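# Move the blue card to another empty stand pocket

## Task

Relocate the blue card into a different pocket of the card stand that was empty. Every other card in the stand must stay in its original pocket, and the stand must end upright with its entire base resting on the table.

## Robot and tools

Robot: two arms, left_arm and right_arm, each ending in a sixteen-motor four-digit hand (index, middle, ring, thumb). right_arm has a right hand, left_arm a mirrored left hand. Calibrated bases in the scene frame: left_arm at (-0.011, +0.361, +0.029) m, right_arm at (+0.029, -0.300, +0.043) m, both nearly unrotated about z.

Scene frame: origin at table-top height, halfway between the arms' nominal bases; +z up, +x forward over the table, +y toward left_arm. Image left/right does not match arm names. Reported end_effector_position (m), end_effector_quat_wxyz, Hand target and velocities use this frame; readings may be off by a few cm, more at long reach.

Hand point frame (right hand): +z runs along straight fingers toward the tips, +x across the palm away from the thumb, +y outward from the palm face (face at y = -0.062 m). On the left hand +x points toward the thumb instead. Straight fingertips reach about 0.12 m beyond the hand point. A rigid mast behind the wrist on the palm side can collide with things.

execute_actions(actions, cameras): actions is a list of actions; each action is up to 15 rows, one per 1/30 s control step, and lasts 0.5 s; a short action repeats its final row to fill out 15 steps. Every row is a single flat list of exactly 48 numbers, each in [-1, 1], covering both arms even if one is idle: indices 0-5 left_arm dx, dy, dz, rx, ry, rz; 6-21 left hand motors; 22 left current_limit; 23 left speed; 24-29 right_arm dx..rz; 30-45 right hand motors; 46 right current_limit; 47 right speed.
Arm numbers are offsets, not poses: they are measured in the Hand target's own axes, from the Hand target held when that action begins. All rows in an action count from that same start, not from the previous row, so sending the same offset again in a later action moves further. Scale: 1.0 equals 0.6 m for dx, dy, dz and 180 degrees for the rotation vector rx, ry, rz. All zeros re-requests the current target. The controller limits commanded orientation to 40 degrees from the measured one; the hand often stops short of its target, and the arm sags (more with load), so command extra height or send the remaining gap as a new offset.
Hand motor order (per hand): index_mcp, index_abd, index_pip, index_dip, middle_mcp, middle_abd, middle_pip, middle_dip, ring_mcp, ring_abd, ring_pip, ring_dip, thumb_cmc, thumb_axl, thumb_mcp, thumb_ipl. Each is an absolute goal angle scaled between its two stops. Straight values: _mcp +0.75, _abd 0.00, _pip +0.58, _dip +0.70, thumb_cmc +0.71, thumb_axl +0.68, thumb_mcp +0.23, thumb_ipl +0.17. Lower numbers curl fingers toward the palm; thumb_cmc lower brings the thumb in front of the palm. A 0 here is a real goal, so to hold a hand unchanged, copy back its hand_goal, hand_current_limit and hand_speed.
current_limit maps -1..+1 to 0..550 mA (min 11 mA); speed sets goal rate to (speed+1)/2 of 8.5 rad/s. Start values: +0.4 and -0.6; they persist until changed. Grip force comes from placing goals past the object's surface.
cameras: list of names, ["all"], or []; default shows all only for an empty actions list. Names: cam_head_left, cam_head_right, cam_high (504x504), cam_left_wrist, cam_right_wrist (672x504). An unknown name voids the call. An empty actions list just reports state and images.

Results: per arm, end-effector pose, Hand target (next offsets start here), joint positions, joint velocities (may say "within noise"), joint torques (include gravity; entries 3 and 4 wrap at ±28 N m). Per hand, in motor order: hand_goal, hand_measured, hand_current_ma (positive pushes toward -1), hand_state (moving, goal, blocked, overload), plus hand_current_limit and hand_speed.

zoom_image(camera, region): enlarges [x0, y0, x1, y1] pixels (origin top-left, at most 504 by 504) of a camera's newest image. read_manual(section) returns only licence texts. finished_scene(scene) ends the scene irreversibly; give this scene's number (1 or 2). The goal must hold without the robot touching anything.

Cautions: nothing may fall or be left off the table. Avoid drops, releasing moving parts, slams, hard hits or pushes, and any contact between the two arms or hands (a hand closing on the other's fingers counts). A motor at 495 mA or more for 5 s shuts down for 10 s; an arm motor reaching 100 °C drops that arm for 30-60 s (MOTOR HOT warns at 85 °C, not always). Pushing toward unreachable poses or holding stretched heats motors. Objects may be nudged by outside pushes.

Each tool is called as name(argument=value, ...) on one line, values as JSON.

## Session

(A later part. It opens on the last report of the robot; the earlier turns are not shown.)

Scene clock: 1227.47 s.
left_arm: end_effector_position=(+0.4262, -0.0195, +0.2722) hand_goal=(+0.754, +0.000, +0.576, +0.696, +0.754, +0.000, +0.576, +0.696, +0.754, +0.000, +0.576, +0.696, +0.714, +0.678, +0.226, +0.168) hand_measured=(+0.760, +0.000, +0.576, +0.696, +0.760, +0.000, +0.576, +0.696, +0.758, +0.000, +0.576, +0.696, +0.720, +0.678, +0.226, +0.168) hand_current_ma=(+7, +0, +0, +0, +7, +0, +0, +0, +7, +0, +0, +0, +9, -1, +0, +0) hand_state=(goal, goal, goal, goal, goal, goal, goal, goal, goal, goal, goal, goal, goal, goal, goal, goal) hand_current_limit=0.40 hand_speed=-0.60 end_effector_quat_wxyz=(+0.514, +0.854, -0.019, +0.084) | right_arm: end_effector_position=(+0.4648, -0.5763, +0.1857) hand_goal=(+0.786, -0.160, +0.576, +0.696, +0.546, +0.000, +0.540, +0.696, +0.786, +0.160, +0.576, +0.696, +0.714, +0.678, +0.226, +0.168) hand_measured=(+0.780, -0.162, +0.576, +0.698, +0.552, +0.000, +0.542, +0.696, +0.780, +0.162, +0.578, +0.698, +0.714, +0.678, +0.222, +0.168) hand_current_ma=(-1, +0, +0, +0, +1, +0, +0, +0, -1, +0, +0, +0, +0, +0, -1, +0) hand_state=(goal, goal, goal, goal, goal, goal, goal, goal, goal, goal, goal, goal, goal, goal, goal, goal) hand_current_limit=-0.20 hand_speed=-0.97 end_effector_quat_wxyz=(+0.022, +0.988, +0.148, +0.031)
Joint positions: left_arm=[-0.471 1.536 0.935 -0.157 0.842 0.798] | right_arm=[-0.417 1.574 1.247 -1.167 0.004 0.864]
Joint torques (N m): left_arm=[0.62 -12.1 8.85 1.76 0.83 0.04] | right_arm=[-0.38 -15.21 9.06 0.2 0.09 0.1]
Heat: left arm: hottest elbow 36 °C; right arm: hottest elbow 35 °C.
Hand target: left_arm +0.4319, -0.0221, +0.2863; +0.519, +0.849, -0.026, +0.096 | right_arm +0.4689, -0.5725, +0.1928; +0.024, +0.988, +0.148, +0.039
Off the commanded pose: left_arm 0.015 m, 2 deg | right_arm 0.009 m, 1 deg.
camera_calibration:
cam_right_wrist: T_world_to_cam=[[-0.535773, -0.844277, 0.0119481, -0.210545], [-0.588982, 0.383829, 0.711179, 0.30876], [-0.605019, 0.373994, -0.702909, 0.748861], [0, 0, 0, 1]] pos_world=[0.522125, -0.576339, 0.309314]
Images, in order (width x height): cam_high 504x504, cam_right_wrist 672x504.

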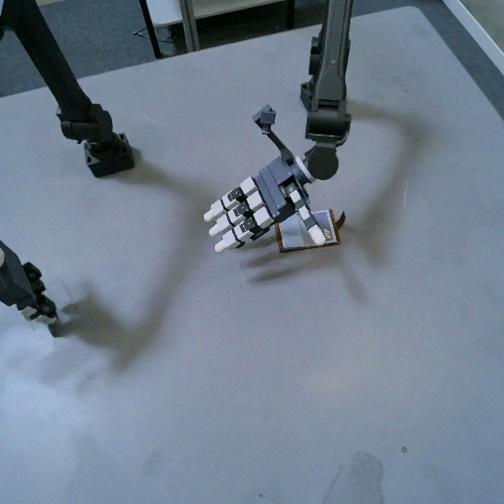

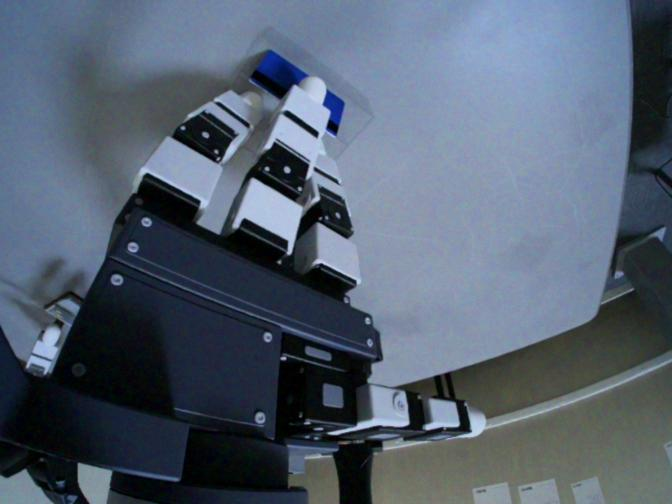

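execute_actions(actions=[[[0,0,0,0,0,0,0.754,0,0.576,0.696,0.754,0,0.576,0.696,0.754,0,0.576,0.696,0.714,0.678,0.226,0.168,0.4,-0.6,0,0,-0.02,-0.005,0.0063,0,0.785,-0.16,0.576,0.696,0.6,0,0.56,0.696,0.785,0.16,0.576,0.696,0.714,0.678,0.226,0.168,-0.2,-0.97]],[[0,0,0,0,0,0,0.754,0,0.576,0.696,0.754,0,0.576,0.696,0.754,0,0.576,0.696,0.714,0.678,0.226,0.168,0.4,-0.6,0,-0.005,-0.025,-0.005,0.0063,0,0.785,-0.16,0.576,0.696,0.65,0,0.576,0.696,0.785,0.16,0.576,0.696,0.714,0.678,0.226,0.168,-0.2,-0.97]],[[0,0,0,0,0,0,0.754,0,0.576,0.696,0.754,0,0.576,0.696,0.754,0,0.576,0.696,0.714,0.678,0.226,0.168,0.4,-0.6,0,-0.01,-0.03,-0.005,0.0063,0,0.785,-0.16,0.576,0.696,0.7,0,0.576,0.696,0.785,0.16,0.576,0.696,0.714,0.678,0.226,0.168,-0.2,-0.97]],[[0,0,0,0,0,0,0.754,0,0.576,0.696,0.754,0,0.576,0.696,0.754,0,0.576,0.696,0.714,0.678,0.226,0.168,0.4,-0.6,0,-0.01,-0.03,0,0,0,0.785,-0.16,0.576,0.696,0.7,0,0.576,0.696,0.785,0.16,0.576,0.696,0.714,0.678,0.226,0.168,-0.2,-0.97]]], cameras=["cam_right_wrist", "cam_high"])

zoom_image(camera="cam_high", region=[20, 270, 90, 340])

zoom_image(camera="cam_right_wrist", region=[230, 30, 390, 150])

Scene clock: 1236.90 s.
left_arm: end_effector_position=(+0.4262, -0.0195, +0.2722) hand_goal=(+0.754, +0.000, +0.576, +0.696, +0.754, +0.000, +0.576, +0.696, +0.754, +0.000, +0.576, +0.696, +0.714, +0.678, +0.226, +0.168) hand_measured=(+0.760, +0.000, +0.576, +0.696, +0.760, +0.000, +0.576, +0.696, +0.758, +0.000, +0.576, +0.696, +0.720, +0.678, +0.226, +0.168) hand_current_ma=(+7, +0, +0, +0, +7, +0, +0, +0, +7, +0, +0, +0, +9, -1, +0, +0) hand_state=(goal, goal, goal, goal, goal, goal, goal, goal, goal, goal, goal, goal, goal, goal, goal, goal) hand_current_limit=0.40 hand_speed=-0.60 end_effector_quat_wxyz=(+0.514, +0.854, -0.019, +0.084) | right_arm: end_effector_position=(+0.4526, -0.5591, +0.2433) hand_goal=(+0.786, -0.160, +0.576, +0.696, +0.700, +0.000, +0.576, +0.696, +0.786, +0.160, +0.576, +0.696, +0.714, +0.678, +0.226, +0.168) hand_measured=(+0.782, -0.162, +0.576, +0.698, +0.698, +0.000, +0.574, +0.696, +0.782, +0.162, +0.578, +0.698, +0.714, +0.678, +0.222, +0.168) hand_current_ma=(-1, +0, +0, +0, +0, +0, +0, +0, -1, +0, +0, +0, +0, +0, -1, +0) hand_state=(goal, goal, goal, goal, goal, goal, goal, goal, goal, goal, goal, goal, goal, goal, goal, goal) hand_current_limit=-0.20 hand_speed=-0.97 end_effector_quat_wxyz=(+0.040, +0.986, +0.148, +0.065)
Joint positions: left_arm=[-0.471 1.536 0.935 -0.157 0.842 0.798] | right_arm=[-0.393 1.446 1.247 -1.22 0.003 0.889]
Joint torques (N m): left_arm=[0.56 -12.04 8.87 1.76 0.83 0.04] | right_arm=[-0.21 -11.99 10.18 -0.09 0.11 0.09]
Heat: left arm: hottest elbow 36 °C; right arm: hottest elbow 35 °C.
Hand target: left_arm +0.4319, -0.0221, +0.2863; +0.519, +0.849, -0.026, +0.096 | right_arm +0.4569, -0.5551, +0.2538; +0.043, +0.986, +0.147, +0.072
Off the commanded pose: left_arm 0.015 m, 2 deg | right_arm 0.012 m, 1 deg.
camera_calibration:
cam_right_wrist: T_world_to_cam=[[-0.536561, -0.843851, -0.00409374, -0.198719], [-0.637579, 0.402216, 0.65705, 0.299345], [-0.552806, 0.355158, -0.753836, 0.753845], [0, 0, 0, 1]] pos_world=[0.500961, -0.555824, 0.370777]
Images, in order (width x height): cam_high 504x504, cam_right_wrist 672x504.

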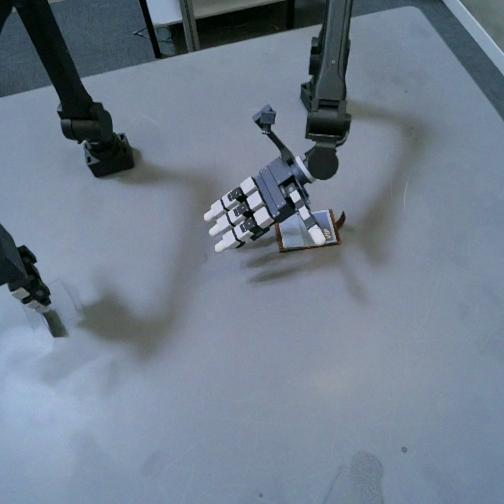

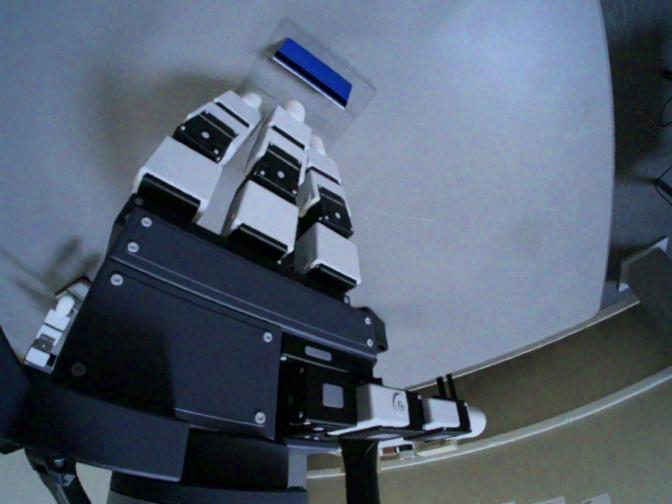

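Scaled by 7.200.

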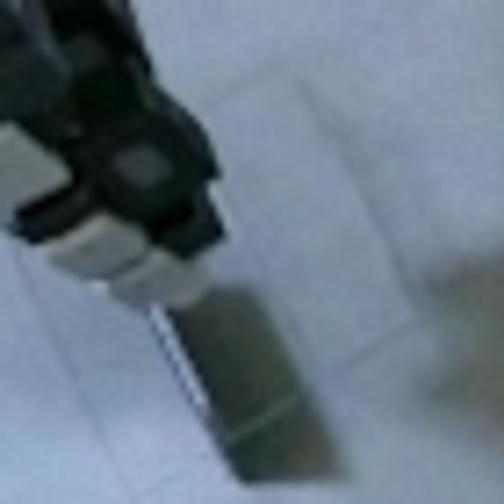

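Scaled by 3.150 from the camera's 672x504 image, which has a finer 960x720 frame.

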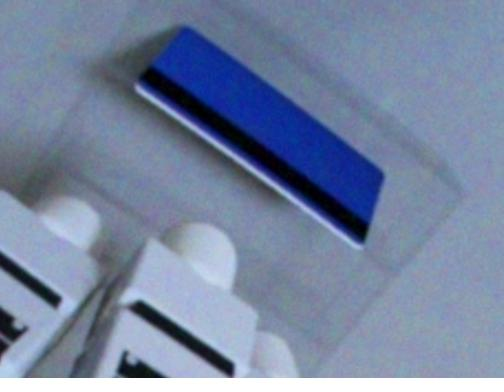

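finished_scene(scene=2)

The scene is finished: the task was done.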